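# Push chocolate bars from steel table onto infeed belt

## Task

Push the row of chocolate bars across from the steel table onto the white infeed belt until each bar rests flat and entirely on the belt, and stays there once the robot lets go.

## Robot and tools

Robot: two arms, left_arm and right_arm. The left arm carries a left hand and the right arm a right hand; each is a four-digit hand (index, middle, ring, thumb). A two-camera stand is fixed behind the arms, and a loose object may now and then get a brief shove from outside.

Scene frame: origin at table-top height, halfway between the arms' nominal bases; +z up, +x out across the table, +y toward left_arm. Image left/right does not match arm names. Calibrated bases: left_arm (+0.046, +0.267, +0.017) m, right_arm (-0.016, -0.317, +0.027) m, both yawed only slightly.

Hand point axes (right hand): +z points along straight fingers toward the tips, +y points out of the palm's face (the face sits at y = -0.062 m), +x runs across the palm away from the thumb. On the left hand +x points toward the thumb instead. Straight fingertips reach about 0.12-0.14 m beyond the hand point along +z. A rigid mast by the wrist on the palm side can strike objects.

execute_actions(actions, cameras): actions is a list of actions; each action is a list of 1 to 15 rows, one row per 1/30 s control step, and each action lasts 0.5 s (a short action repeats its final row). Every row is one flat list of 48 numbers, each in [-1, 1], covering both arms even if one is idle, in this order:
1-6: left_arm dx, dy, dz, rx, ry, rz.
7-22: left hand places; write grasp numbers a, b, c, d in 7-10 and exactly 0 in 11-22.
23-24: left current_limit, speed.
25-30: right_arm dx, dy, dz, rx, ry, rz.
31-46: right hand places; a, b, c, d in 31-34, zeros in 35-46.
47-48: right current_limit, speed.
Any nonzero value in the twelve zero slots gets the row rejected.

Arm numbers are offsets, not poses: they shift the target relative to the Hand target as it stood when the action began, measured along that target's own axes (not scene axes). Each row within an action is measured from that same start, not from the row before; a following action starts from the new target, so sending the same offset again moves further. Scale: 1.0 equals 0.6 m for dx, dy, dz and 180 degrees for the rotation vector rx, ry, rz. Commanded orientation is clipped to within 40 degrees of the measured one each step. The hand often stops short of its target; an all-zero action requests the target again, and if it still falls short, send the remaining gap as an offset. Tiny moves may not start. The right arm's elbow sags under load, so command a little higher than needed. Friction can leave the hand a few cm off in free air; that alone is not contact. To stop pressing on something, pull the target back beyond the hand point.

Hand numbers are absolute goals, not changes: all four at 0 means an open hand. a curls index and middle at the outer joints, b bends all three fingers at the knuckle, c swings the thumb across the palm and draws the index toward it, d curls the ring finger, each from -1 to +1. To hold the hand unchanged, resend its previous a, b, c, d. current_limit maps -1..+1 to 0..550 mA per motor (minimum 11 mA; starts at +0.4); speed sets motor goal speed as (speed+1)/2 of 8.5 rad/s (starts at -0.6). Both persist until changed.

cameras: list of names (cam_head_left, cam_head_right, cam_high, each 672x504) or ["all"] or []; if omitted, an empty actions list returns every image and otherwise none. An unknown name invalidates the call. An empty actions list is a look-only call.

Results per arm: end_effector_position (m) and end_effector_quat_wxyz in the scene frame, may be off by a few cm; Hand target (the pose your next offsets start from); joint positions, velocities ("within noise" when still), torques (include the arm's own weight; numbers 3 and 4 wrap at ±28 N m); step readings of end_effector_position during motion; motor temperatures. Per hand motor, 16 entries in motor order: hand_goal, hand_measured, hand_current_ma (positive pushes toward -1), hand_state (moving, goal, blocked, overload), plus hand_current_limit and hand_speed.

zoom_image(camera, region): enlarged crop of the newest image from cam_head_left, cam_head_right or cam_high; region [x0, y0, x1, y1] in pixels from the top-left, at most 504 by 504.

read_manual(section): only returns licence texts; no motion.

finished_scene(scene=1): ends the scene irrevocably; the bars must already sit flat and fully on the belt and remain so.

Cautions: nothing may fall off the table or be left off it. Avoid dropping parts, releasing moving parts, slamming, and hard shoves; sweep bars gently with fingers or palm side. Never let the two arms or hands collide or pinch each other. A hand motor at 495 mA or more for 5 s shuts down for 10 s; a hot arm motor shows MOTOR HOT at 85 °C and at 100 °C the arm goes limp for 30-60 s. Pushing against unreachable poses, holding loads or long stretches raise heat. The scene keeps running while you think, holding the last command.

Each tool is called after ">>>" in YAML: its name, and indented under it one key for each argument.

## Session

>>> execute_actions:
  actions: []

Scene clock: 0.00 s.
left_arm: end_effector_position=(+0.4185, +0.4796, +0.2537) hand_goal=(+0.754, +0.000, +0.576, +0.696, +0.754, +0.000, +0.576, +0.696, +0.754, +0.000, +0.576, +0.696, +0.714, +0.678, +0.226, +0.168) hand_measured=(+0.754, +0.000, +0.576, +0.696, +0.754, +0.000, +0.576, +0.696, +0.754, +0.000, +0.576, +0.696, +0.714, +0.678, +0.226, +0.168) hand_current_ma=(+0, +0, +0, +0, +0, +0, +0, +0, +0, +0, +0, +0, +0, +0, +0, +0) hand_state=(goal, goal, goal, goal, goal, goal, goal, goal, goal, goal, goal, goal, goal, goal, goal, goal) hand_current_limit=0.40 hand_speed=-0.60 end_effector_quat_wxyz=(+0.358, -0.147, +0.918, +0.086) | right_arm: end_effector_position=(+0.4601, +0.1538, +0.2340) hand_goal=(+0.754, +0.000, +0.576, +0.696, +0.754, +0.000, +0.576, +0.696, +0.754, +0.000, +0.576, +0.696, +0.714, +0.678, +0.226, +0.168) hand_measured=(+0.754, +0.000, +0.576, +0.696, +0.754, +0.000, +0.576, +0.696, +0.754, +0.000, +0.576, +0.696, +0.714, +0.678, +0.226, +0.168) hand_current_ma=(+0, +0, +0, +0, +0, +0, +0, +0, +0, +0, +0, +0, +0, +0, +0, +0) hand_state=(goal, goal, goal, goal, goal, goal, goal, goal, goal, goal, goal, goal, goal, goal, goal, goal) hand_current_limit=0.40 hand_speed=-0.60 end_effector_quat_wxyz=(-0.499, +0.691, +0.491, +0.181)
Joint positions: left_arm=[0.274 1.053 0.883 -0.65 -0.07 -1.569] | right_arm=[0.603 1.731 1.491 -0.7 -1 1.32]
Joint velocities: within noise
Joint torques (N m): no reading
Motor temperatures (°C): left_arm=[39 39 29 31 31 32] | right_arm=[40 33 31 27 35 30]
Heat: left arm: hottest waist 39 °C; right arm: hottest waist 40 °C.
Hand target: left_arm +0.4252, +0.4816, +0.2667; +0.371, -0.146, +0.913, +0.087 | right_arm +0.4661, +0.1581, +0.2437; -0.499, +0.686, +0.494, +0.190

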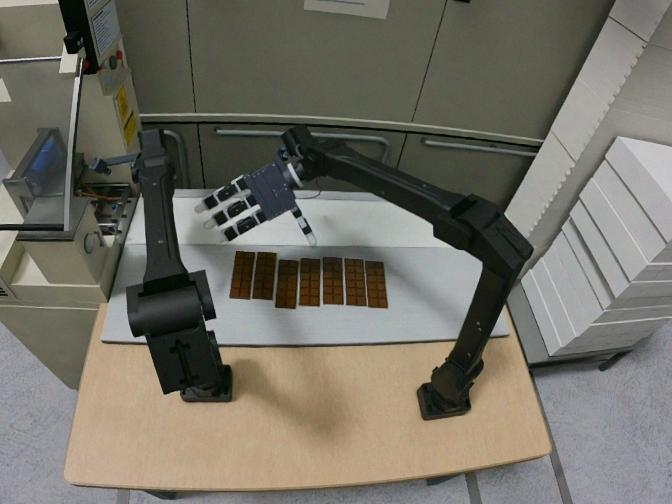

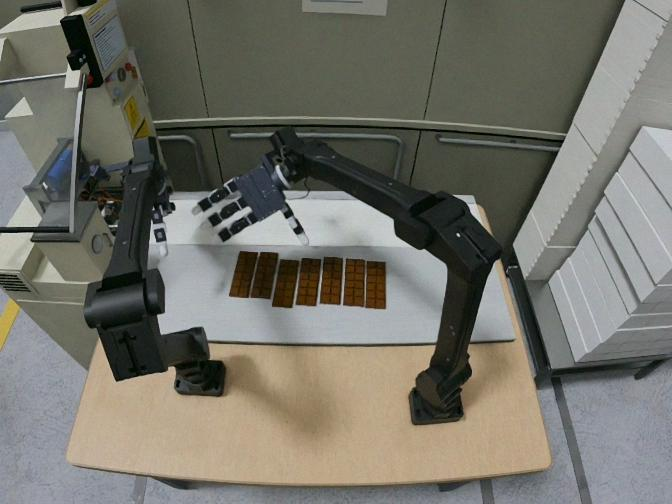

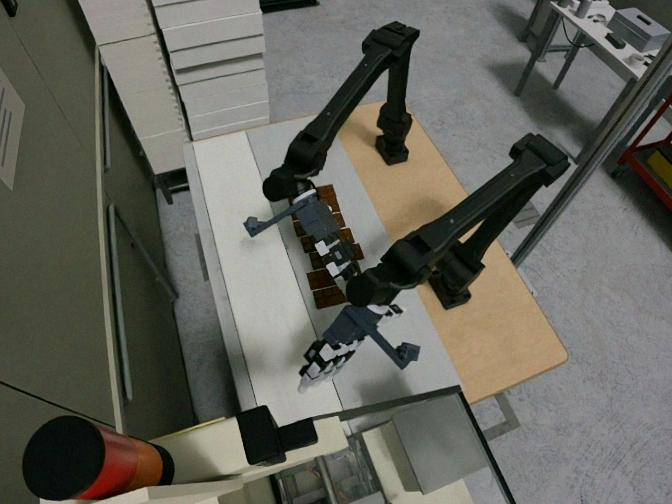

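>>> zoom_image:
  camera: "cam_head_left"
  region: [200, 170, 420, 330]

>>> zoom_image:
  camera: "cam_high"
  region: [180, 100, 480, 400]

>>> zoom_image:
  camera: "cam_head_right"
  region: [60, 170, 540, 490]

>>> zoom_image:
  camera: "cam_head_left"
  region: [60, 170, 540, 490]

Scaled by 2.291 from the camera's 672x504 image, which has a finer 960x720 frame.

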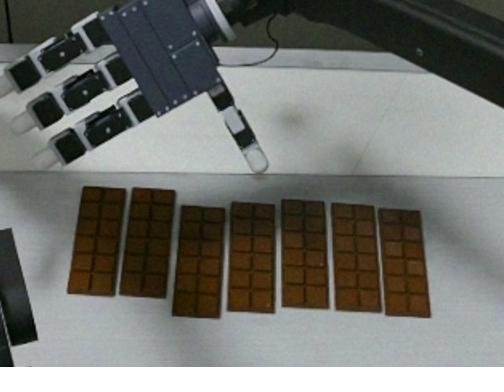

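Scaled by 1.680 from the camera's 672x504 image, which has a finer 960x720 frame.

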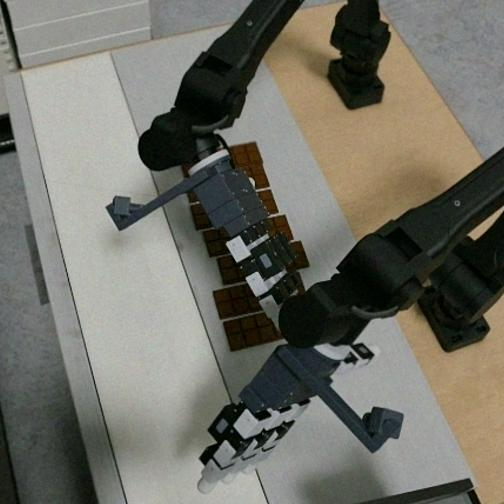

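Scaled by 1.050 from the camera's 672x504 image, which has a finer 960x720 frame.

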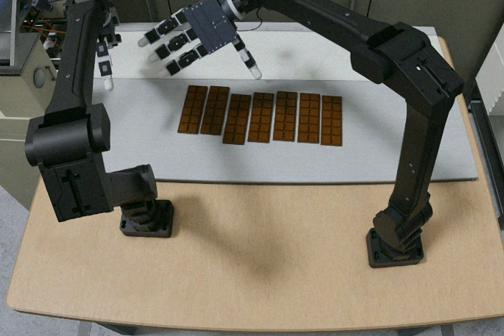

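Scaled by 1.050 from the camera's 672x504 image, which has a finer 960x720 frame.

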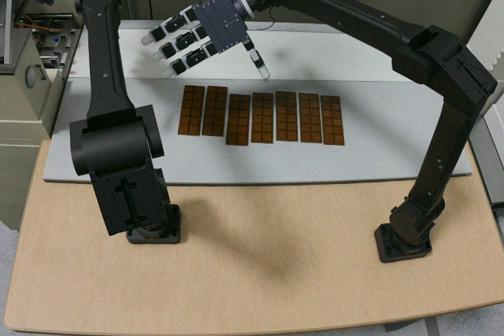

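>>> zoom_image:
  camera: "cam_head_left"
  region: [120, 170, 260, 275]

>>> zoom_image:
  camera: "cam_head_right"
  region: [390, 170, 530, 275]

>>> zoom_image:
  camera: "cam_high"
  region: [180, 110, 330, 220]

>>> zoom_image:
  camera: "cam_high"
  region: [190, 290, 340, 410]

>>> zoom_image:
  camera: "cam_high"
  region: [270, 180, 380, 315]

Scaled by 3.600 from the camera's 672x504 image, which has a finer 960x720 frame.

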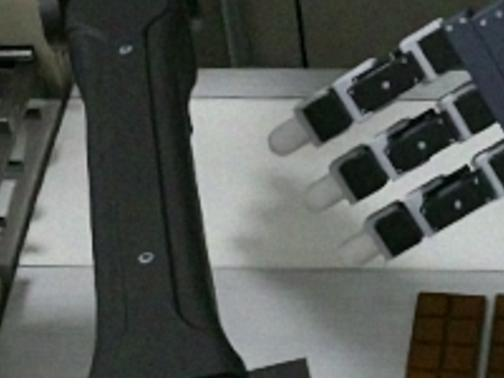

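Scaled by 3.600 from the camera's 672x504 image, which has a finer 960x720 frame.

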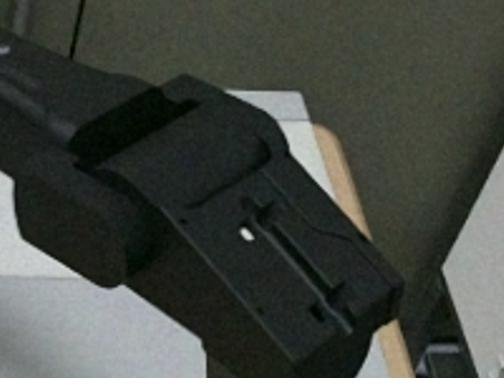

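Scaled by 3.360 from the camera's 672x504 image, which has a finer 960x720 frame.

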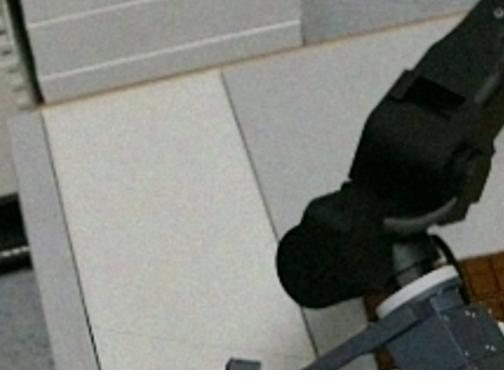

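Scaled by 3.360 from the camera's 672x504 image, which has a finer 960x720 frame.

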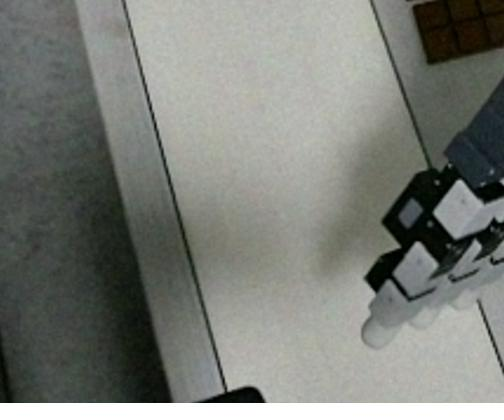

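Scaled by 3.733 from the camera's 672x504 image, which has a finer 960x720 frame.

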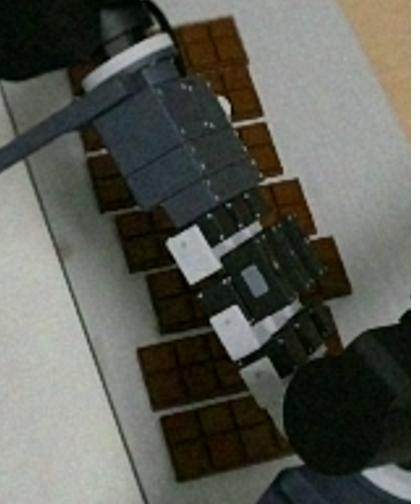

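>>> execute_actions:
  actions:
    - [[0,0,0,0,0,0,0,0,0,0,0,0,0,0,0,0,0,0,0,0,0,0,0.4,-0.6,-0.06,-0.047,-0.11,-0.0369,-0.0822,-0.0229,0,0,0,0,0,0,0,0,0,0,0,0,0,0,0,0,0.4,-0.6]]
    - [[0,0,0,0,0,0,0,0,0,0,0,0,0,0,0,0,0,0,0,0,0,0,0.4,-0.6,-0.06,-0.047,-0.11,-0.0369,-0.0822,-0.0229,0,0,0,0,0,0,0,0,0,0,0,0,0,0,0,0,0.4,-0.6]]

Scene clock: 285.33 s.
left_arm: end_effector_position=(+0.4185, +0.4796, +0.2537) hand_goal=(+0.750, +0.000, +0.580, +0.700, +0.750, +0.000, +0.580, +0.700, +0.750, +0.000, +0.580, +0.700, +0.710, +0.680, +0.230, +0.170) hand_measured=(+0.752, +0.000, +0.578, +0.698, +0.752, +0.000, +0.578, +0.698, +0.752, +0.000, +0.578, +0.698, +0.714, +0.678, +0.226, +0.168) hand_current_ma=(+0, +0, +0, +0, +0, +0, +0, +0, +0, +0, +0, +0, +0, +0, -1, +0) hand_state=(goal, goal, goal, goal, goal, goal, goal, goal, goal, goal, goal, goal, goal, goal, goal, goal) hand_current_limit=0.40 hand_speed=-0.60 end_effector_quat_wxyz=(+0.358, -0.147, +0.918, +0.086) | right_arm: end_effector_position=(+0.4046, +0.0072, +0.2699) hand_goal=(+0.750, +0.000, +0.580, +0.700, +0.750, +0.000, +0.580, +0.700, +0.750, +0.000, +0.580, +0.700, +0.710, +0.680, +0.230, +0.170) hand_measured=(+0.744, +0.000, +0.576, +0.696, +0.746, +0.000, +0.576, +0.698, +0.746, +0.000, +0.576, +0.696, +0.706, +0.678, +0.226, +0.168) hand_current_ma=(-2, +0, -1, -1, -1, +0, -1, +0, -1, +0, -1, -1, -1, +0, -1, -1) hand_state=(goal, goal, goal, goal, goal, goal, goal, goal, goal, goal, goal, goal, goal, goal, goal, goal) hand_current_limit=0.40 hand_speed=-0.60 end_effector_quat_wxyz=(-0.264, +0.734, +0.621, +0.081)
Joint positions: left_arm=[0.274 1.053 0.883 -0.65 -0.07 -1.569] | right_arm=[0.582 1.529 1.493 -1.407 -0.546 0.814]
Joint torques (N m): left_arm=[2.2 -6.83 10.32 1.72 -0.1 0.1] | right_arm=[0.44 -11.4 14.42 0.54 -0.34 -0.24]
Motor temperatures (°C): left_arm=[38 38 40 30 30 30] | right_arm=[39 37 47 27 33 28]
Heat: left arm: hottest elbow 40 °C; right arm: hottest elbow 47 °C.
Hand target: left_arm +0.4252, +0.4816, +0.2667; +0.371, -0.146, +0.913, +0.087 | right_arm +0.4188, +0.0130, +0.2901; -0.260, +0.727, +0.627, +0.100
Off the commanded pose: left_arm 0.015 m, 2 deg | right_arm 0.026 m, 2 deg.
Step readings (end_effector_position of left_arm | right_arm):
0: (+0.4185, +0.4796, +0.2537) | (+0.4601, +0.1538, +0.2340)
1: (+0.4185, +0.4796, +0.2537) | (+0.4605, +0.1532, +0.2334)
2: (+0.4185, +0.4796, +0.2537) | (+0.4617, +0.1484, +0.2313)
4: (+0.4185, +0.4796, +0.2537) | (+0.4575, +0.1305, +0.2260)
8: (+0.4185, +0.4796, +0.2537) | (+0.4426, +0.0990, +0.2346)
15: (+0.4185, +0.4796, +0.2537) | (+0.4280, +0.0790, +0.2470)
16: (+0.4185, +0.4796, +0.2537) | (+0.4274, +0.0765, +0.2451)
17: (+0.4185, +0.4796, +0.2537) | (+0.4285, +0.0690, +0.2422)
19: (+0.4185, +0.4796, +0.2537) | (+0.4254, +0.0474, +0.2383)
23: (+0.4185, +0.4796, +0.2537) | (+0.4141, +0.0174, +0.2486)
30: (+0.4185, +0.4796, +0.2537) | (+0.4058, +0.0073, +0.2694)

>>> execute_actions:
  actions:
    - [[0.0153,-0.233,-0.1023,0.0816,0.0506,0.1887,0,0,0,0,0,0,0,0,0,0,0,0,0,0,0,0,0.4,-0.6,-0.145,-0.0688,-0.0605,-0.0736,-0.1655,-0.046,0,0,0,0,0,0,0,0,0,0,0,0,0,0,0,0,0.4,-0.6]]
    - [[0,0,0,0.0816,0.0506,0.1887,0,0,0,0,0,0,0,0,0,0,0,0,0,0,0,0,0.4,-0.6,-0.138,-0.098,0.033,0,0,0,0,0,0,0,0,0,0,0,0,0,0,0,0,0,0,0,0.4,-0.6]]
    - [[0,0,0,0.0816,0.0506,0.1887,0,0,0,0,0,0,0,0,0,0,0,0,0,0,0,0,0.4,-0.6,0,0,0,0,0,0,0,0,0,0,0,0,0,0,0,0,0,0,0,0,0,0,0.4,-0.6]]
  cameras: ["all"]

Scene clock: 301.97 s.
left_arm: end_effector_position=(+0.4124, +0.3255, +0.2764) hand_goal=(+0.750, +0.000, +0.580, +0.700, +0.750, +0.000, +0.580, +0.700, +0.750, +0.000, +0.580, +0.700, +0.710, +0.680, +0.230, +0.170) hand_measured=(+0.750, +0.000, +0.578, +0.698, +0.750, +0.000, +0.578, +0.698, +0.750, +0.000, +0.578, +0.698, +0.712, +0.678, +0.226, +0.168) hand_current_ma=(+0, +0, +0, +0, +0, +0, +0, +0, +0, +0, +0, +0, +0, +0, -1, +0) hand_state=(goal, goal, goal, goal, goal, goal, goal, goal, goal, goal, goal, goal, goal, goal, goal, goal) hand_current_limit=0.40 hand_speed=-0.60 end_effector_quat_wxyz=(-0.013, +0.705, +0.709, -0.007) | right_arm: end_effector_position=(+0.3098, -0.1572, +0.2756) hand_goal=(+0.750, +0.000, +0.580, +0.700, +0.750, +0.000, +0.580, +0.700, +0.750, +0.000, +0.580, +0.700, +0.710, +0.680, +0.230, +0.170) hand_measured=(+0.748, +0.000, +0.578, +0.696, +0.748, +0.000, +0.578, +0.698, +0.748, +0.000, +0.578, +0.698, +0.708, +0.678, +0.226, +0.168) hand_current_ma=(+0, +0, +0, -1, +0, +0, +0, +0, +0, +0, +0, +0, +0, +0, -2, -1) hand_state=(goal, goal, goal, goal, goal, goal, goal, goal, goal, goal, goal, goal, goal, goal, goal, goal) hand_current_limit=0.40 hand_speed=-0.60 end_effector_quat_wxyz=(+0.002, +0.708, +0.706, +0.004)
Joint positions: left_arm=[0.101 1.095 1.124 -1.626 -0.011 0.111] | right_arm=[0.622 1.121 1.107 -1.547 0.003 0.655]
Joint torques (N m): left_arm=[3.43 -5.07 11.4 -0.42 0.01 0.13] | right_arm=[0.03 -6.24 8.55 0.73 0.17 -0.19]
Heat: left arm: hottest elbow 41 °C; right arm: hottest elbow 48 °C.
Hand target: left_arm +0.4254, +0.3316, +0.2965; -0.001, +0.707, +0.707, +0.000 | right_arm +0.3101, -0.1599, +0.2708; +0.002, +0.707, +0.708, -0.001
Off the commanded pose: left_arm 0.025 m, 2 deg | right_arm 0.006 m, 1 deg.
Step readings (end_effector_position of left_arm | right_arm):
0: (+0.4185, +0.4796, +0.2537) | (+0.4046, +0.0073, +0.2699)
1: (+0.4186, +0.4793, +0.2537) | (+0.4058, +0.0048, +0.2694)
2: (+0.4186, +0.4752, +0.2541) | (+0.4102, -0.0066, +0.2692)
4: (+0.4189, +0.4507, +0.2566) | (+0.4125, -0.0364, +0.2718)
8: (+0.4215, +0.3711, +0.2718) | (+0.3932, -0.0722, +0.2847)
15: (+0.4104, +0.3390, +0.2702) | (+0.3729, -0.0749, +0.2990)
16: (+0.4106, +0.3387, +0.2693) | (+0.3720, -0.0757, +0.2972)
17: (+0.4110, +0.3360, +0.2679) | (+0.3693, -0.0786, +0.2930)
19: (+0.4089, +0.3296, +0.2652) | (+0.3525, -0.0972, +0.2759)
23: (+0.4025, +0.3234, +0.2623) | (+0.3198, -0.1416, +0.2573)
30: (+0.4067, +0.3288, +0.2715) | (+0.3105, -0.1571, +0.2776)
31: (+0.4078, +0.3289, +0.2724) | (+0.3104, -0.1570, +0.2781)
32: (+0.4078, +0.3299, +0.2736) | (+0.3106, -0.1569, +0.2781)
34: (+0.4057, +0.3310, +0.2746) | (+0.3102, -0.1571, +0.2769)
38: (+0.4030, +0.3334, +0.2723) | (+0.3098, -0.1575, +0.2756)
45: (+0.4093, +0.3319, +0.2737) | (+0.3098, -0.1573, +0.2756)

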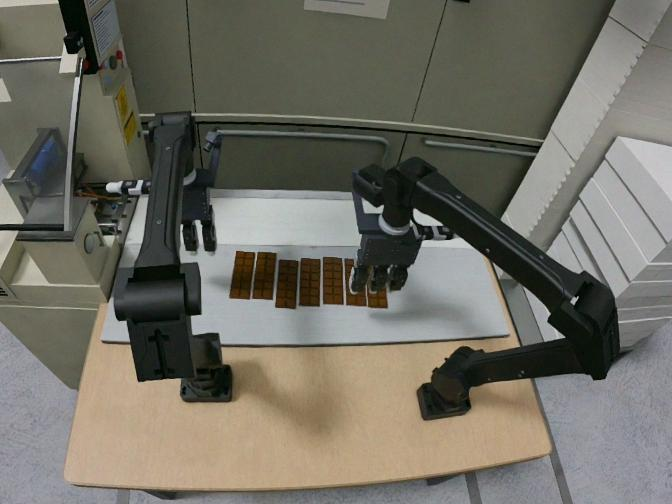

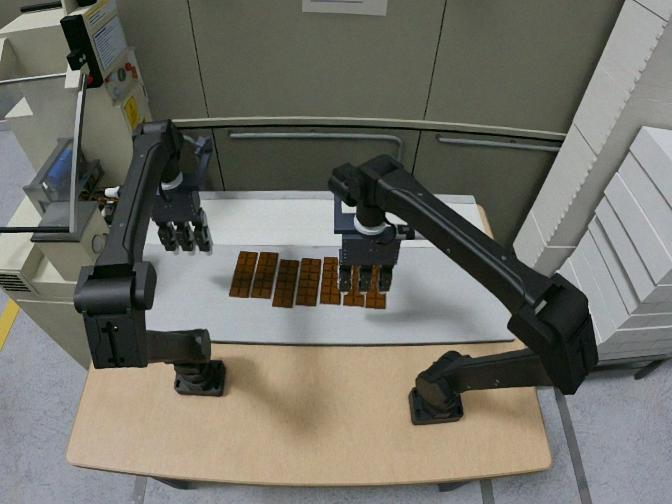

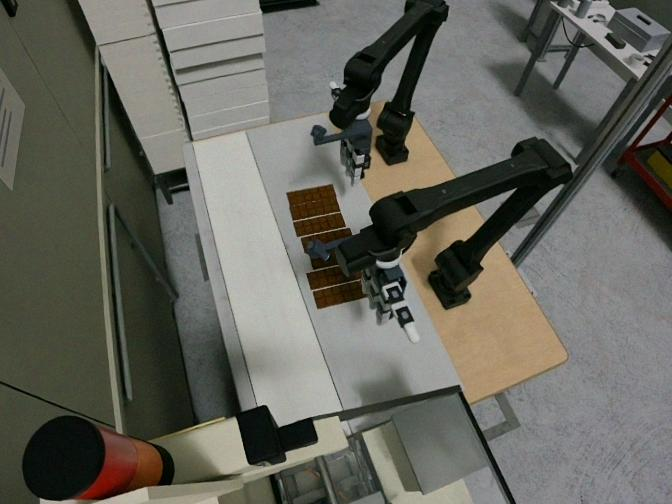

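>>> execute_actions:
  actions:
    - [[-0.1975,-0.132,0.06,0,0,0,0,0,0,0,0,0,0,0,0,0,0,0,0,0,0,0,0.4,-0.6,0,0,0.09,0,0,0,0,0,0,0,0,0,0,0,0,0,0,0,0,0,0,0,0.4,-0.6]]
    - [[0,0,0.125,0,0,0,0,0,0,0,0,0,0,0,0,0,0,0,0,0,0,0,0.4,-0.6,0,0,0.093,0,0,0,0,0,0,0,0,0,0,0,0,0,0,0,0,0,0,0,0.4,-0.6]]
  cameras: ["all"]

>>> zoom_image:
  camera: "cam_head_left"
  region: [200, 180, 420, 345]

>>> zoom_image:
  camera: "cam_high"
  region: [230, 140, 460, 350]

Scene clock: 312.47 s.
left_arm: end_effector_position=(+0.3463, +0.2169, +0.1897) hand_goal=(+0.750, +0.000, +0.580, +0.700, +0.750, +0.000, +0.580, +0.700, +0.750, +0.000, +0.580, +0.700, +0.710, +0.680, +0.230, +0.170) hand_measured=(+0.748, +0.000, +0.578, +0.698, +0.748, +0.000, +0.578, +0.698, +0.748, +0.000, +0.578, +0.698, +0.710, +0.678, +0.226, +0.168) hand_current_ma=(+0, +0, +0, +0, +0, +0, +0, +0, +0, +0, +0, +0, +0, +0, -1, +0) hand_state=(goal, goal, goal, goal, goal, goal, goal, goal, goal, goal, goal, goal, goal, goal, goal, goal) hand_current_limit=0.40 hand_speed=-0.60 end_effector_quat_wxyz=(+0.002, +0.705, +0.710, +0.000) | right_arm: end_effector_position=(+0.3077, -0.1595, +0.1655) hand_goal=(+0.750, +0.000, +0.580, +0.700, +0.750, +0.000, +0.580, +0.700, +0.750, +0.000, +0.580, +0.700, +0.710, +0.680, +0.230, +0.170) hand_measured=(+0.748, +0.000, +0.578, +0.696, +0.748, +0.000, +0.578, +0.698, +0.748, +0.000, +0.578, +0.698, +0.708, +0.678, +0.226, +0.168) hand_current_ma=(+0, +0, +0, -1, +0, +0, +0, +0, +0, +0, +0, +0, +0, +0, -2, -1) hand_state=(goal, goal, goal, goal, goal, goal, goal, goal, goal, goal, goal, goal, goal, goal, goal, goal) hand_current_limit=0.40 hand_speed=-0.60 end_effector_quat_wxyz=(+0.002, +0.709, +0.706, +0.002)
Joint positions: left_arm=[-0.342 0.928 0.786 -1.426 0.002 -0.333] | right_arm=[0.621 1.168 0.849 -1.249 0.003 0.654]
Joint torques (N m): left_arm=[1.08 -2.9 7.1 0.29 -0.15 -0.06] | right_arm=[0.85 -5.71 8.43 0.98 0.15 -0.2]
Heat: left arm: hottest elbow 41 °C; right arm: hottest elbow 46 °C.
Hand target: left_arm +0.3462, +0.2130, +0.1856; -0.001, +0.707, +0.707, +0.000 | right_arm +0.3103, -0.1603, +0.1610; +0.002, +0.707, +0.708, -0.001
Off the commanded pose: left_arm 0.006 m, 0 deg | right_arm 0.005 m, 0 deg.
Step readings (end_effector_position of left_arm | right_arm):
0: (+0.4124, +0.3254, +0.2764) | (+0.3098, -0.1572, +0.2756)
1: (+0.4124, +0.3251, +0.2764) | (+0.3097, -0.1574, +0.2750)
2: (+0.4117, +0.3222, +0.2763) | (+0.3101, -0.1570, +0.2726)
4: (+0.4029, +0.3014, +0.2707) | (+0.3102, -0.1570, +0.2595)
8: (+0.3674, +0.2420, +0.2587) | (+0.3033, -0.1623, +0.2284)
15: (+0.3496, +0.2135, +0.2660) | (+0.3067, -0.1598, +0.2217)
16: (+0.3488, +0.2131, +0.2652) | (+0.3070, -0.1597, +0.2215)
17: (+0.3491, +0.2126, +0.2621) | (+0.3080, -0.1589, +0.2196)
19: (+0.3485, +0.2129, +0.2428) | (+0.3095, -0.1578, +0.2083)
23: (+0.3378, +0.2179, +0.1983) | (+0.3035, -0.1624, +0.1775)
30: (+0.3448, +0.2168, +0.1891) | (+0.3067, -0.1601, +0.1653)

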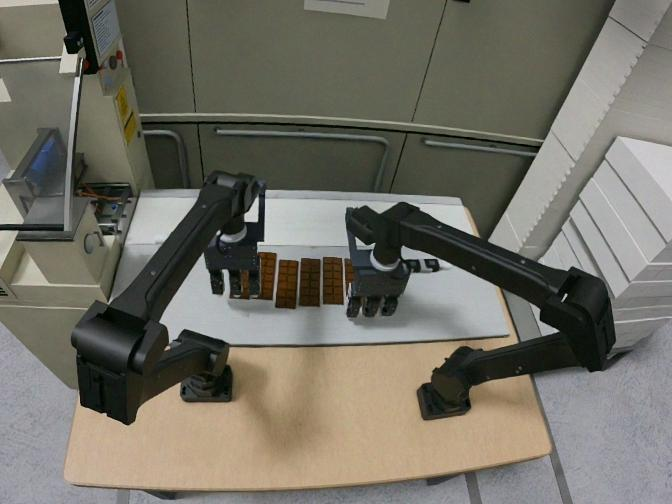

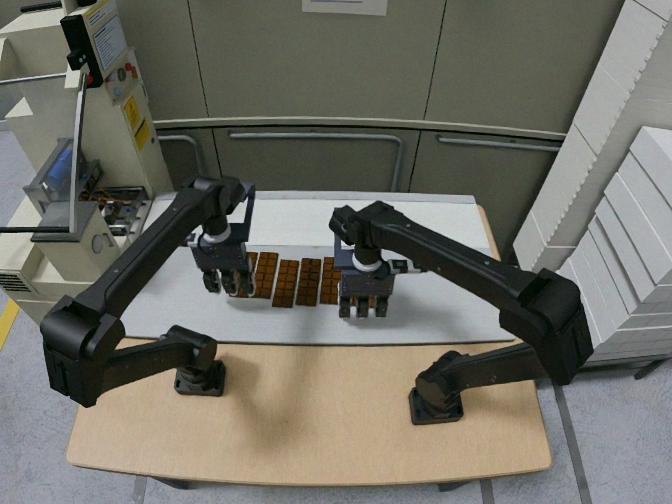

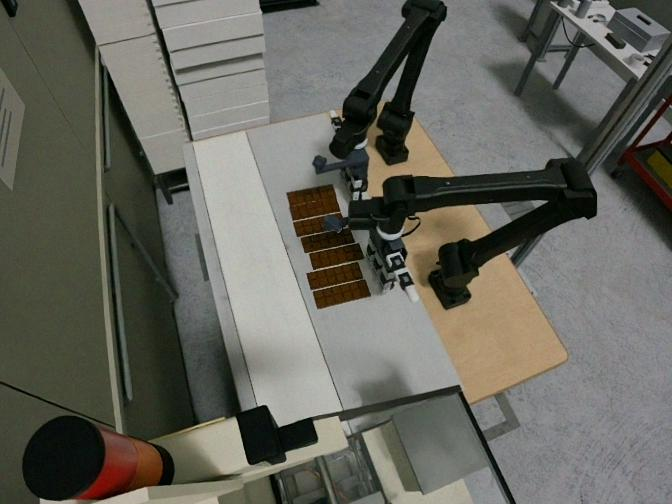

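Scaled by 2.291 from the camera's 672x504 image, which has a finer 960x720 frame.

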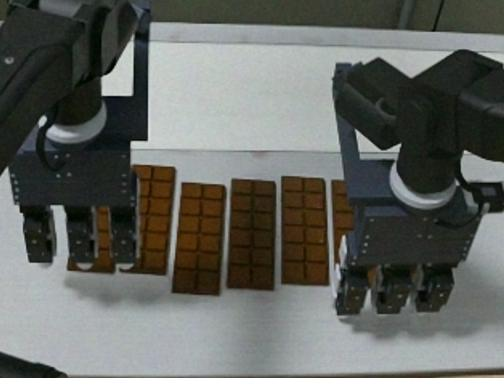

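Scaled by 2.191 from the camera's 672x504 image, which has a finer 960x720 frame.

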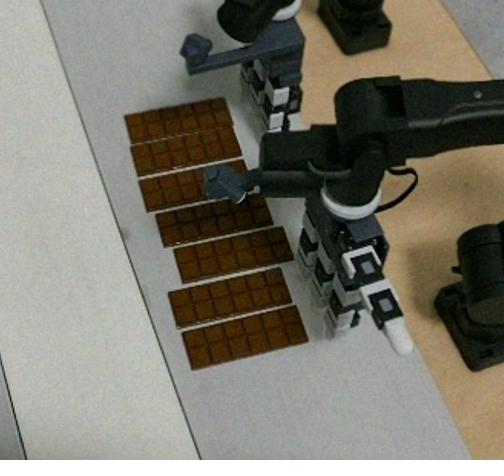

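>>> execute_actions:
  actions:
    - [[-0.05,-0.027,0,0,0,0,0,0,0,0,0,0,0,0,0,0,0,0,0,0,0,0,0.4,-0.6,0.007,0,0,0,0,0,0,0,0,0,0,0,0,0,0,0,0,0,0,0,0,0,0.4,-0.6]]
    - [[0,0,0.083,0,0,0,0,0,0,0,0,0,0,0,0,0,0,0,0,0,0,0,0.4,-0.6,0,0,0.042,0,0,0,0,0,0,0,0,0,0,0,0,0,0,0,0,0,0,0,0.4,-0.6]]
  cameras: ["all"]

>>> zoom_image:
  camera: "cam_head_left"
  region: [200, 180, 420, 345]

>>> zoom_image:
  camera: "cam_head_right"
  region: [200, 180, 420, 345]

>>> zoom_image:
  camera: "cam_high"
  region: [230, 140, 460, 350]

Scene clock: 329.50 s.
left_arm: end_effector_position=(+0.3310, +0.1866, +0.1495) hand_goal=(+0.750, +0.000, +0.580, +0.700, +0.750, +0.000, +0.580, +0.700, +0.750, +0.000, +0.580, +0.700, +0.710, +0.680, +0.230, +0.170) hand_measured=(+0.750, +0.000, +0.578, +0.698, +0.758, +0.008, +0.586, +0.702, +0.770, +0.022, +0.596, +0.708, +0.710, +0.678, +0.224, +0.168) hand_current_ma=(+0, +0, +0, +0, +1, +1, +1, +0, +8, +7, +5, +1, +0, +0, -1, +0) hand_state=(goal, goal, goal, goal, goal, goal, goal, goal, goal, blocked, goal, goal, goal, goal, goal, goal) hand_current_limit=0.40 hand_speed=-0.60 end_effector_quat_wxyz=(+0.007, +0.705, +0.709, +0.002) | right_arm: end_effector_position=(+0.3148, -0.1537, +0.1583) hand_goal=(+0.750, +0.000, +0.580, +0.700, +0.750, +0.000, +0.580, +0.700, +0.750, +0.000, +0.580, +0.700, +0.710, +0.680, +0.230, +0.170) hand_measured=(+0.748, +0.000, +0.578, +0.696, +0.752, +0.006, +0.580, +0.700, +0.764, +0.030, +0.590, +0.704, +0.708, +0.678, +0.226, +0.168) hand_current_ma=(+0, +0, +0, -1, +0, +1, +0, +0, +9, +20, +5, +1, +0, +0, -2, -1) hand_state=(goal, goal, goal, goal, goal, goal, goal, goal, goal, blocked, goal, goal, goal, goal, goal, goal) hand_current_limit=0.40 hand_speed=-0.60 end_effector_quat_wxyz=(+0.003, +0.708, +0.705, +0.019)
Joint positions: left_arm=[-0.492 0.938 0.683 -1.301 0.001 -0.48] | right_arm=[0.621 1.178 0.832 -1.186 0.002 0.654]
Joint torques (N m): left_arm=[1.03 -1.44 5.9 1.09 -0.12 -0.09] | right_arm=[1.26 -4.31 6.09 1.43 0.25 -0.09]
Heat: left arm: hottest elbow 40 °C; right arm: hottest elbow 44 °C.
Hand target: left_arm +0.3300, +0.1831, +0.1359; +0.000, +0.707, +0.707, +0.000 | right_arm +0.3104, -0.1562, +0.1357; +0.002, +0.707, +0.708, -0.001
Off the commanded pose: left_arm 0.014 m, 1 deg | right_arm 0.023 m, 2 deg.
Step readings (end_effector_position of left_arm | right_arm):
0: (+0.3462, +0.2169, +0.1897) | (+0.3077, -0.1595, +0.1655)
1: (+0.3462, +0.2168, +0.1897) | (+0.3077, -0.1595, +0.1655)
2: (+0.3457, +0.2158, +0.1897) | (+0.3077, -0.1595, +0.1655)
4: (+0.3430, +0.2066, +0.1897) | (+0.3077, -0.1595, +0.1655)
8: (+0.3360, +0.1862, +0.1895) | (+0.3077, -0.1595, +0.1650)
15: (+0.3334, +0.1844, +0.1896) | (+0.3080, -0.1593, +0.1646)
16: (+0.3331, +0.1846, +0.1890) | (+0.3082, -0.1591, +0.1645)
17: (+0.3336, +0.1844, +0.1868) | (+0.3089, -0.1586, +0.1642)
19: (+0.3335, +0.1846, +0.1747) | (+0.3113, -0.1568, +0.1610)
23: (+0.3257, +0.1886, +0.1476) | (+0.3137, -0.1545, +0.1580)
30: (+0.3307, +0.1867, +0.1494) | (+0.3147, -0.1537, +0.1582)

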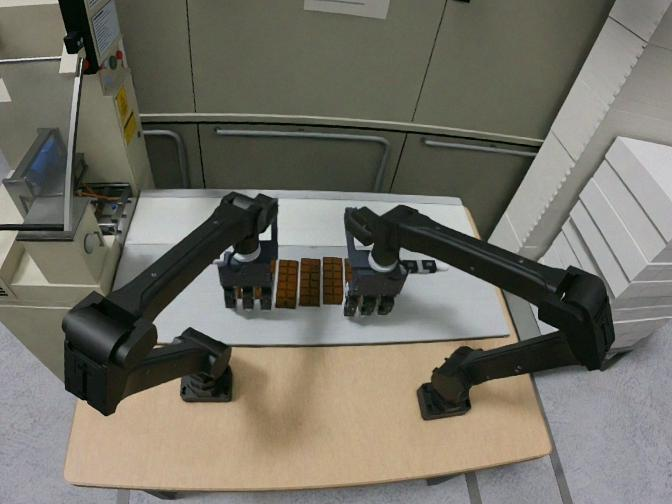

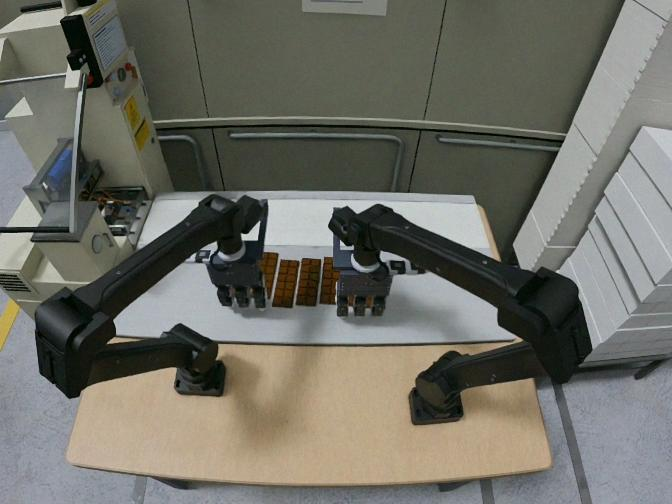

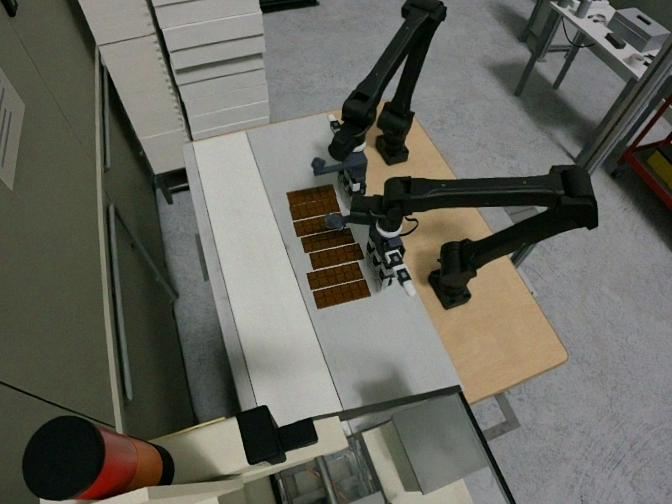

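Scaled by 2.291 from the camera's 672x504 image, which has a finer 960x720 frame.

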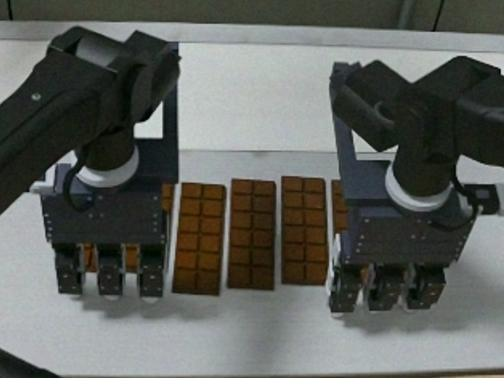

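Scaled by 2.291 from the camera's 672x504 image, which has a finer 960x720 frame.

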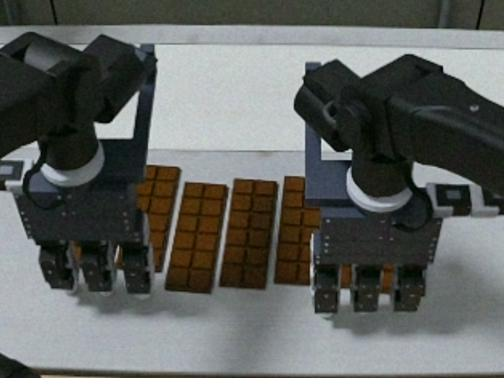

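Scaled by 2.191 from the camera's 672x504 image, which has a finer 960x720 frame.

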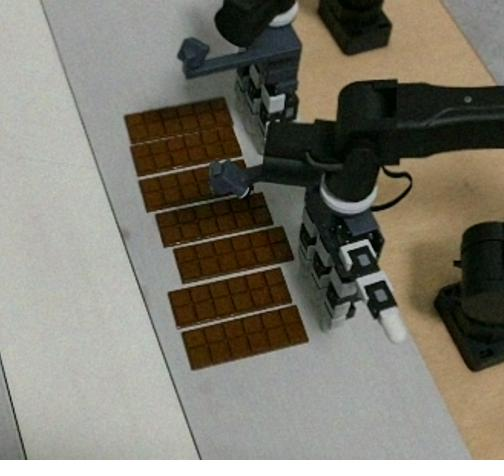

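>>> execute_actions:
  actions:
    - [[-0.0067,0.025,-0.01,0,0,0,0,0,0,0,0,0,0,0,0,0,0,0,0,0,0,0,0.6,-0.6,-0.005,0.03,-0.0217,0,0,0,0,0,0,0,0,0,0,0,0,0,0,0,0,0,0,0,0.6,-0.6]]
    - [[0,0.0333,-0.003,0,0,0,0,0,0,0,0,0,0,0,0,0,0,0,0,0,0,0,0.6,-0.6,0,0.0333,-0.003,0,0,0,0,0,0,0,0,0,0,0,0,0,0,0,0,0,0,0,0.6,-0.6]]
  cameras: ["all"]

>>> zoom_image:
  camera: "cam_head_left"
  region: [200, 180, 420, 345]

>>> zoom_image:
  camera: "cam_high"
  region: [230, 140, 460, 350]

Scene clock: 354.37 s.
left_arm: end_effector_position=(+0.3476, +0.1814, +0.1459) hand_goal=(+0.750, +0.000, +0.580, +0.700, +0.750, +0.000, +0.580, +0.700, +0.750, +0.000, +0.580, +0.700, +0.710, +0.680, +0.230, +0.170) hand_measured=(+0.756, +0.000, +0.582, +0.700, +0.790, +0.022, +0.612, +0.716, +0.804, +0.046, +0.626, +0.724, +0.710, +0.678, +0.224, +0.168) hand_current_ma=(+1, +0, +0, +0, +32, +7, +18, +5, +57, +28, +36, +10, +0, +0, -1, +0) hand_state=(goal, goal, goal, goal, blocked, blocked, blocked, goal, blocked, blocked, blocked, blocked, goal, goal, goal, goal) hand_current_limit=0.60 hand_speed=-0.60 end_effector_quat_wxyz=(-0.011, +0.711, +0.703, -0.005) | right_arm: end_effector_position=(+0.3320, -0.1561, +0.1550) hand_goal=(+0.750, +0.000, +0.580, +0.700, +0.750, +0.000, +0.580, +0.700, +0.750, +0.000, +0.580, +0.700, +0.710, +0.680, +0.230, +0.170) hand_measured=(+0.774, -0.006, +0.594, +0.708, +0.788, -0.016, +0.606, +0.714, +0.800, +0.008, +0.616, +0.720, +0.708, +0.678, +0.226, +0.168) hand_current_ma=(+20, -2, +7, +3, +43, -7, +21, +6, +68, +2, +35, +12, +0, +0, -2, -1) hand_state=(blocked, goal, goal, goal, blocked, goal, blocked, goal, blocked, goal, blocked, goal, goal, goal, goal, goal) hand_current_limit=0.60 hand_speed=-0.60 end_effector_quat_wxyz=(-0.008, +0.703, +0.711, +0.005)
Joint positions: left_arm=[-0.474 1.022 0.728 -1.301 0.002 -0.445] | right_arm=[0.569 1.233 0.875 -1.206 -0.018 0.586]
Joint torques (N m): left_arm=[3.55 -1.44 8.27 1.74 -0.18 0.09] | right_arm=[-0.97 -4.25 10.58 1.07 1.02 -0.16]
Motor temperatures (°C): left_arm=[37 37 37 30 30 30] | right_arm=[38 35 41 27 31 28]
Heat: left arm: hottest waist 37 °C; right arm: hottest elbow 41 °C.
Hand target: left_arm +0.3649, +0.1791, +0.1437; -0.001, +0.707, +0.707, +0.000 | right_arm +0.3482, -0.1591, +0.1506; +0.002, +0.707, +0.708, -0.001
Off the commanded pose: left_arm 0.018 m, 2 deg | right_arm 0.017 m, 1 deg.
Step readings (end_effector_position of left_arm | right_arm):
0: (+0.3310, +0.1866, +0.1495) | (+0.3148, -0.1537, +0.1583)
1: (+0.3310, +0.1866, +0.1494) | (+0.3148, -0.1537, +0.1583)
2: (+0.3310, +0.1866, +0.1490) | (+0.3149, -0.1538, +0.1583)
4: (+0.3319, +0.1862, +0.1484) | (+0.3160, -0.1552, +0.1577)
8: (+0.3347, +0.1848, +0.1480) | (+0.3190, -0.1571, +0.1573)
15: (+0.3359, +0.1842, +0.1480) | (+0.3206, -0.1565, +0.1570)
16: (+0.3360, +0.1842, +0.1479) | (+0.3208, -0.1564, +0.1572)
17: (+0.3365, +0.1838, +0.1480) | (+0.3214, -0.1565, +0.1571)
19: (+0.3392, +0.1830, +0.1475) | (+0.3245, -0.1569, +0.1566)
23: (+0.3459, +0.1821, +0.1462) | (+0.3307, -0.1569, +0.1552)
30: (+0.3476, +0.1816, +0.1459) | (+0.3320, -0.1562, +0.1550)

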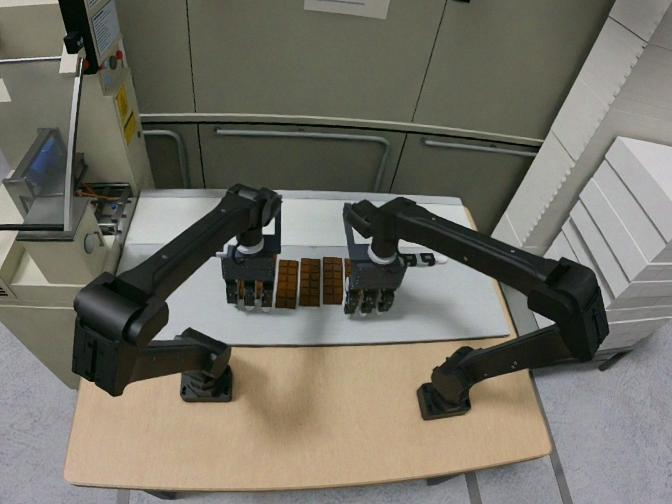

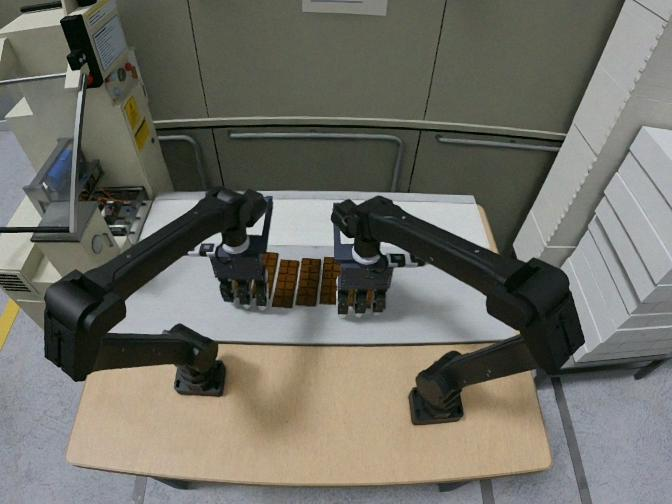

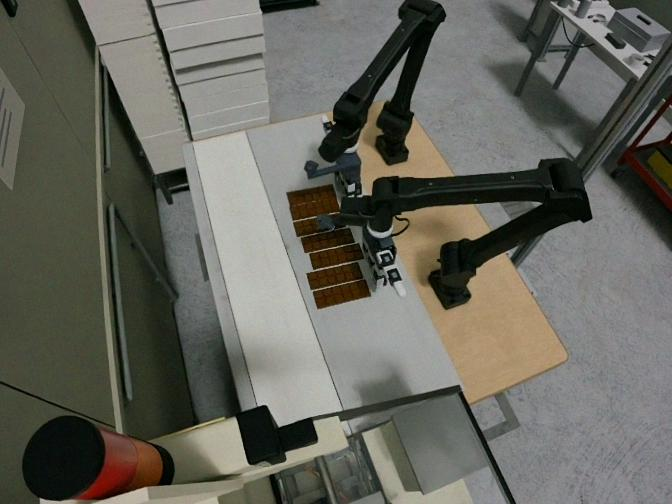

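Scaled by 2.291 from the camera's 672x504 image, which has a finer 960x720 frame.

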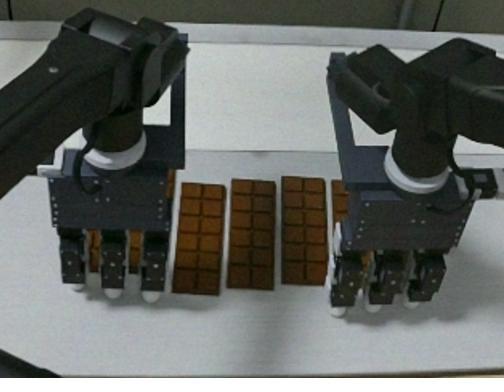

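Scaled by 2.191 from the camera's 672x504 image, which has a finer 960x720 frame.

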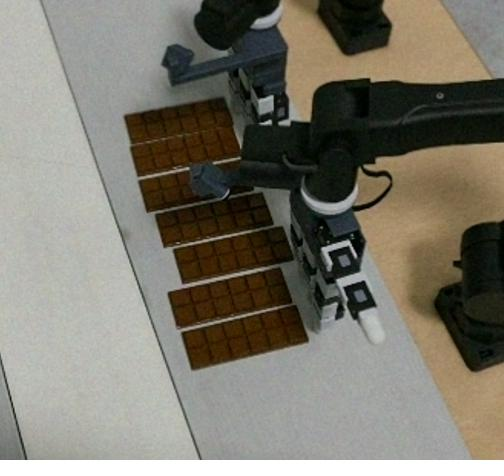

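>>> zoom_image:
  camera: "cam_head_left"
  region: [330, 255, 410, 325]

>>> zoom_image:
  camera: "cam_head_right"
  region: [320, 255, 400, 325]

>>> zoom_image:
  camera: "cam_head_left"
  region: [215, 250, 295, 320]

>>> zoom_image:
  camera: "cam_high"
  region: [335, 230, 415, 310]

Scaled by 6.300 from the camera's 672x504 image, which has a finer 960x720 frame.

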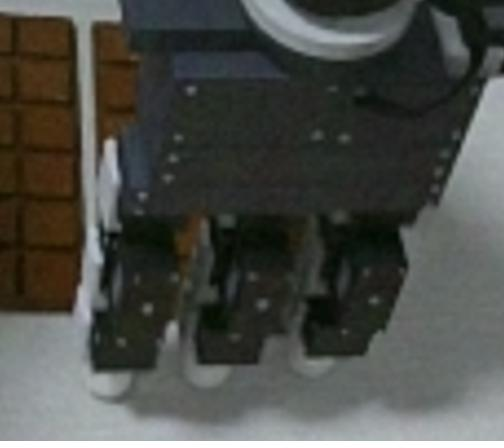

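Scaled by 6.300 from the camera's 672x504 image, which has a finer 960x720 frame.

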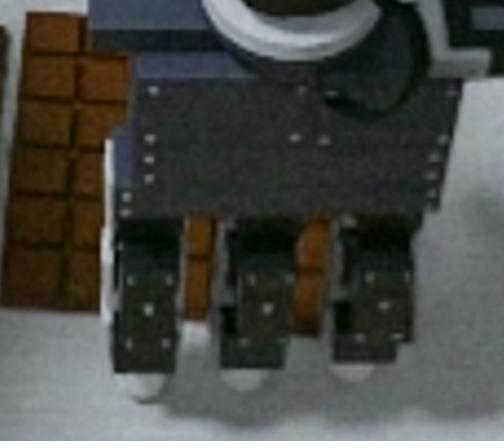

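Scaled by 6.300 from the camera's 672x504 image, which has a finer 960x720 frame.

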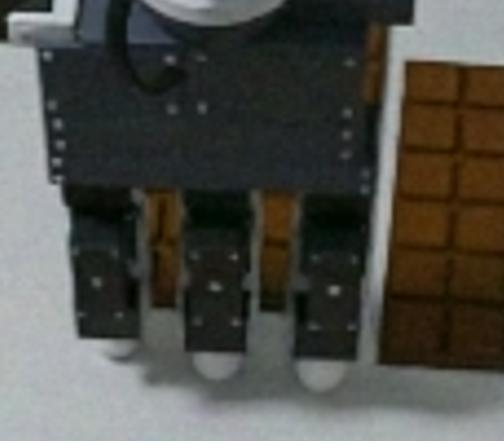

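Scaled by 6.300 from the camera's 672x504 image, which has a finer 960x720 frame.

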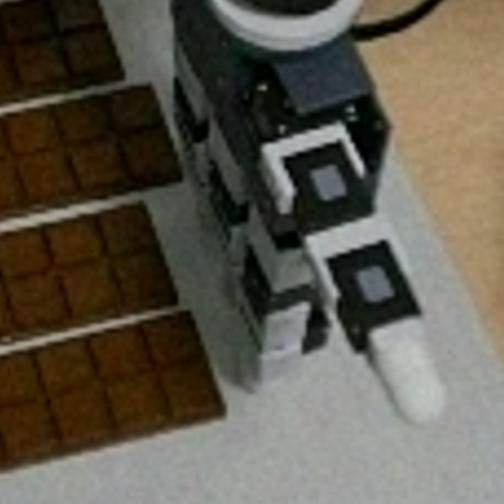

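>>> execute_actions:
  actions:
    - [[0,0,-0.015,0,0,0,0,0,0,0,0,0,0,0,0,0,0,0,0,0,0,0,0.6,-0.6,-0.02,0,-0.0167,0,0,0,0,0,0,0,0,0,0,0,0,0,0,0,0,0,0,0,0.6,-0.6]]
    - [[0,0,0,0,0,0,0,0,0,0,0,0,0,0,0,0,0,0,0,0,0,0,0.6,-0.6,0,0,0,0,0,0,0,0,0,0,0,0,0,0,0,0,0,0,0,0,0,0,0.6,-0.6]]
  cameras: ["cam_head_left"]

>>> zoom_image:
  camera: "cam_head_left"
  region: [215, 240, 405, 330]

Scene clock: 380.77 s.
left_arm: end_effector_position=(+0.3480, +0.1811, +0.1461) hand_goal=(+0.750, +0.000, +0.580, +0.700, +0.750, +0.000, +0.580, +0.700, +0.750, +0.000, +0.580, +0.700, +0.710, +0.680, +0.230, +0.170) hand_measured=(+0.754, +0.000, +0.584, +0.702, +0.790, +0.020, +0.612, +0.716, +0.804, +0.046, +0.626, +0.724, +0.710, +0.678, +0.224, +0.168) hand_current_ma=(+1, +0, +0, +0, +32, +6, +18, +5, +57, +28, +36, +10, +0, +0, -1, +0) hand_state=(goal, goal, goal, goal, blocked, blocked, blocked, goal, blocked, blocked, blocked, blocked, goal, goal, goal, goal) hand_current_limit=0.60 hand_speed=-0.60 end_effector_quat_wxyz=(-0.012, +0.712, +0.702, -0.005) | right_arm: end_effector_position=(+0.3364, -0.1662, +0.1549) hand_goal=(+0.750, +0.000, +0.580, +0.700, +0.750, +0.000, +0.580, +0.700, +0.750, +0.000, +0.580, +0.700, +0.710, +0.680, +0.230, +0.170) hand_measured=(+0.762, -0.008, +0.590, +0.708, +0.780, -0.020, +0.604, +0.714, +0.798, -0.028, +0.616, +0.720, +0.708, +0.678, +0.226, +0.168) hand_current_ma=(+6, -2, +4, +3, +30, -11, +18, +6, +63, -18, +35, +12, +0, +0, -2, -1) hand_state=(goal, goal, goal, goal, blocked, blocked, blocked, goal, blocked, blocked, blocked, goal, goal, goal, goal, goal) hand_current_limit=0.60 hand_speed=-0.60 end_effector_quat_wxyz=(-0.009, +0.704, +0.710, +0.002)
Joint positions: left_arm=[-0.474 1.025 0.731 -1.303 0.002 -0.443] | right_arm=[0.535 1.233 0.877 -1.215 -0.019 0.556]
Joint torques (N m): left_arm=[3.49 -2.26 9.46 0.7 -0.18 0.04] | right_arm=[-0.5 -6.12 11.06 0.35 1.09 -0.16]
Heat: left arm: hottest waist 37 °C; right arm: hottest elbow 43 °C.
Hand target: left_arm +0.3648, +0.1791, +0.1525; -0.001, +0.707, +0.707, +0.000 | right_arm +0.3482, -0.1712, +0.1606; +0.002, +0.707, +0.708, -0.001
Off the commanded pose: left_arm 0.018 m, 2 deg | right_arm 0.014 m, 1 deg.
Step readings (end_effector_position of left_arm | right_arm):
0: (+0.3477, +0.1814, +0.1459) | (+0.3320, -0.1560, +0.1550)
1: (+0.3477, +0.1814, +0.1459) | (+0.3320, -0.1562, +0.1550)
2: (+0.3478, +0.1813, +0.1461) | (+0.3320, -0.1564, +0.1550)
4: (+0.3477, +0.1813, +0.1461) | (+0.3331, -0.1588, +0.1550)
8: (+0.3479, +0.1812, +0.1462) | (+0.3357, -0.1650, +0.1550)
15: (+0.3480, +0.1811, +0.1461) | (+0.3364, -0.1663, +0.1549)
16: (+0.3480, +0.1811, +0.1461) | (+0.3364, -0.1663, +0.1549)
17: (+0.3480, +0.1811, +0.1461) | (+0.3364, -0.1663, +0.1549)
19: (+0.3480, +0.1811, +0.1461) | (+0.3364, -0.1663, +0.1549)
23: (+0.3480, +0.1811, +0.1461) | (+0.3364, -0.1662, +0.1549)
30: (+0.3480, +0.1811, +0.1461) | (+0.3364, -0.1662, +0.1549)
Images, in order (width x height): cam_head_left 672x504.

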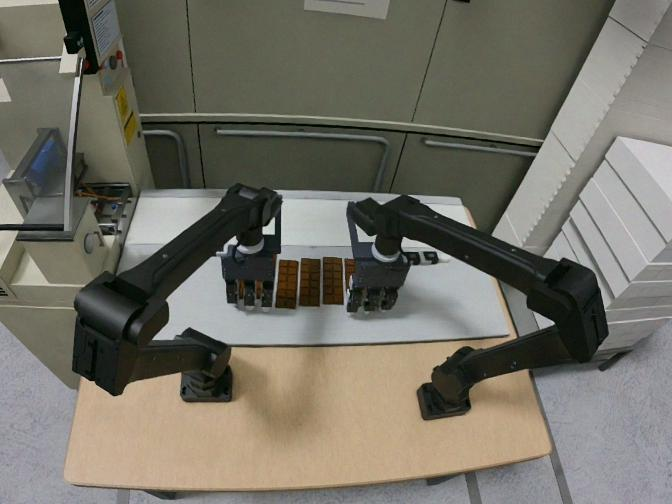

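Scaled by 2.653 from the camera's 672x504 image, which has a finer 960x720 frame.

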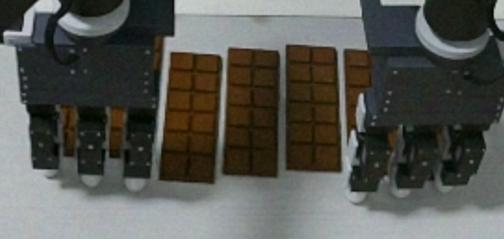

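>>> execute_actions:
  actions:
    - [[0,0,-0.025,0,0,0,0,0,0,0,0,0,0,0,0,0,0,0,0,0,0,0,0.6,-0.6,0,0,-0.025,0,0,0,0,0,0,0,0,0,0,0,0,0,0,0,0,0,0,0,0.6,-0.6]]

Scene clock: 385.37 s.
left_arm: end_effector_position=(+0.3485, +0.1811, +0.1496) hand_goal=(+0.750, +0.000, +0.580, +0.700, +0.750, +0.000, +0.580, +0.700, +0.750, +0.000, +0.580, +0.700, +0.710, +0.680, +0.230, +0.170) hand_measured=(+0.750, +0.000, +0.582, +0.702, +0.750, +0.002, +0.582, +0.702, +0.750, +0.004, +0.582, +0.702, +0.710, +0.678, +0.224, +0.168) hand_current_ma=(+0, +0, +0, +0, +0, +0, +0, +0, +0, +0, +0, +0, +0, +0, -1, +0) hand_state=(goal, goal, goal, goal, goal, goal, goal, goal, goal, goal, goal, goal, goal, goal, goal, goal) hand_current_limit=0.60 hand_speed=-0.60 end_effector_quat_wxyz=(-0.015, +0.712, +0.702, -0.006) | right_arm: end_effector_position=(+0.3327, -0.1761, +0.1568) hand_goal=(+0.750, +0.000, +0.580, +0.700, +0.750, +0.000, +0.580, +0.700, +0.750, +0.000, +0.580, +0.700, +0.710, +0.680, +0.230, +0.170) hand_measured=(+0.750, -0.004, +0.582, +0.704, +0.750, -0.004, +0.582, +0.702, +0.754, -0.018, +0.586, +0.706, +0.708, +0.678, +0.226, +0.168) hand_current_ma=(+0, +0, +0, +1, +0, -1, +0, +0, +1, -8, +2, +1, +0, +0, -2, -1) hand_state=(goal, goal, goal, goal, goal, goal, goal, goal, goal, goal, goal, goal, goal, goal, goal, goal) hand_current_limit=0.60 hand_speed=-0.60 end_effector_quat_wxyz=(-0.005, +0.707, +0.707, -0.017)
Joint positions: left_arm=[-0.474 1.028 0.743 -1.319 0.002 -0.443] | right_arm=[0.526 1.233 0.884 -1.258 -0.002 0.556]
Joint torques (N m): left_arm=[3.43 -3.72 10.86 -0.46 -0.15 0.05] | right_arm=[0.5 -7.53 12.71 0.21 0.38 -0.17]
Heat: left arm: hottest waist 37 °C; right arm: hottest elbow 43 °C.
Hand target: left_arm +0.3650, +0.1791, +0.1677; +0.000, +0.707, +0.707, +0.000 | right_arm +0.3482, -0.1710, +0.1757; +0.002, +0.707, +0.708, -0.001
Off the commanded pose: left_arm 0.024 m, 2 deg | right_arm 0.025 m, 2 deg.
Step readings (end_effector_position of left_arm | right_arm):
0: (+0.3480, +0.1811, +0.1461) | (+0.3364, -0.1662, +0.1549)
1: (+0.3480, +0.1811, +0.1462) | (+0.3364, -0.1661, +0.1551)
2: (+0.3479, +0.1811, +0.1466) | (+0.3362, -0.1665, +0.1554)
4: (+0.3471, +0.1815, +0.1466) | (+0.3354, -0.1694, +0.1563)
8: (+0.3468, +0.1817, +0.1474) | (+0.3338, -0.1745, +0.1566)
15: (+0.3484, +0.1812, +0.1494) | (+0.3329, -0.1760, +0.1568)


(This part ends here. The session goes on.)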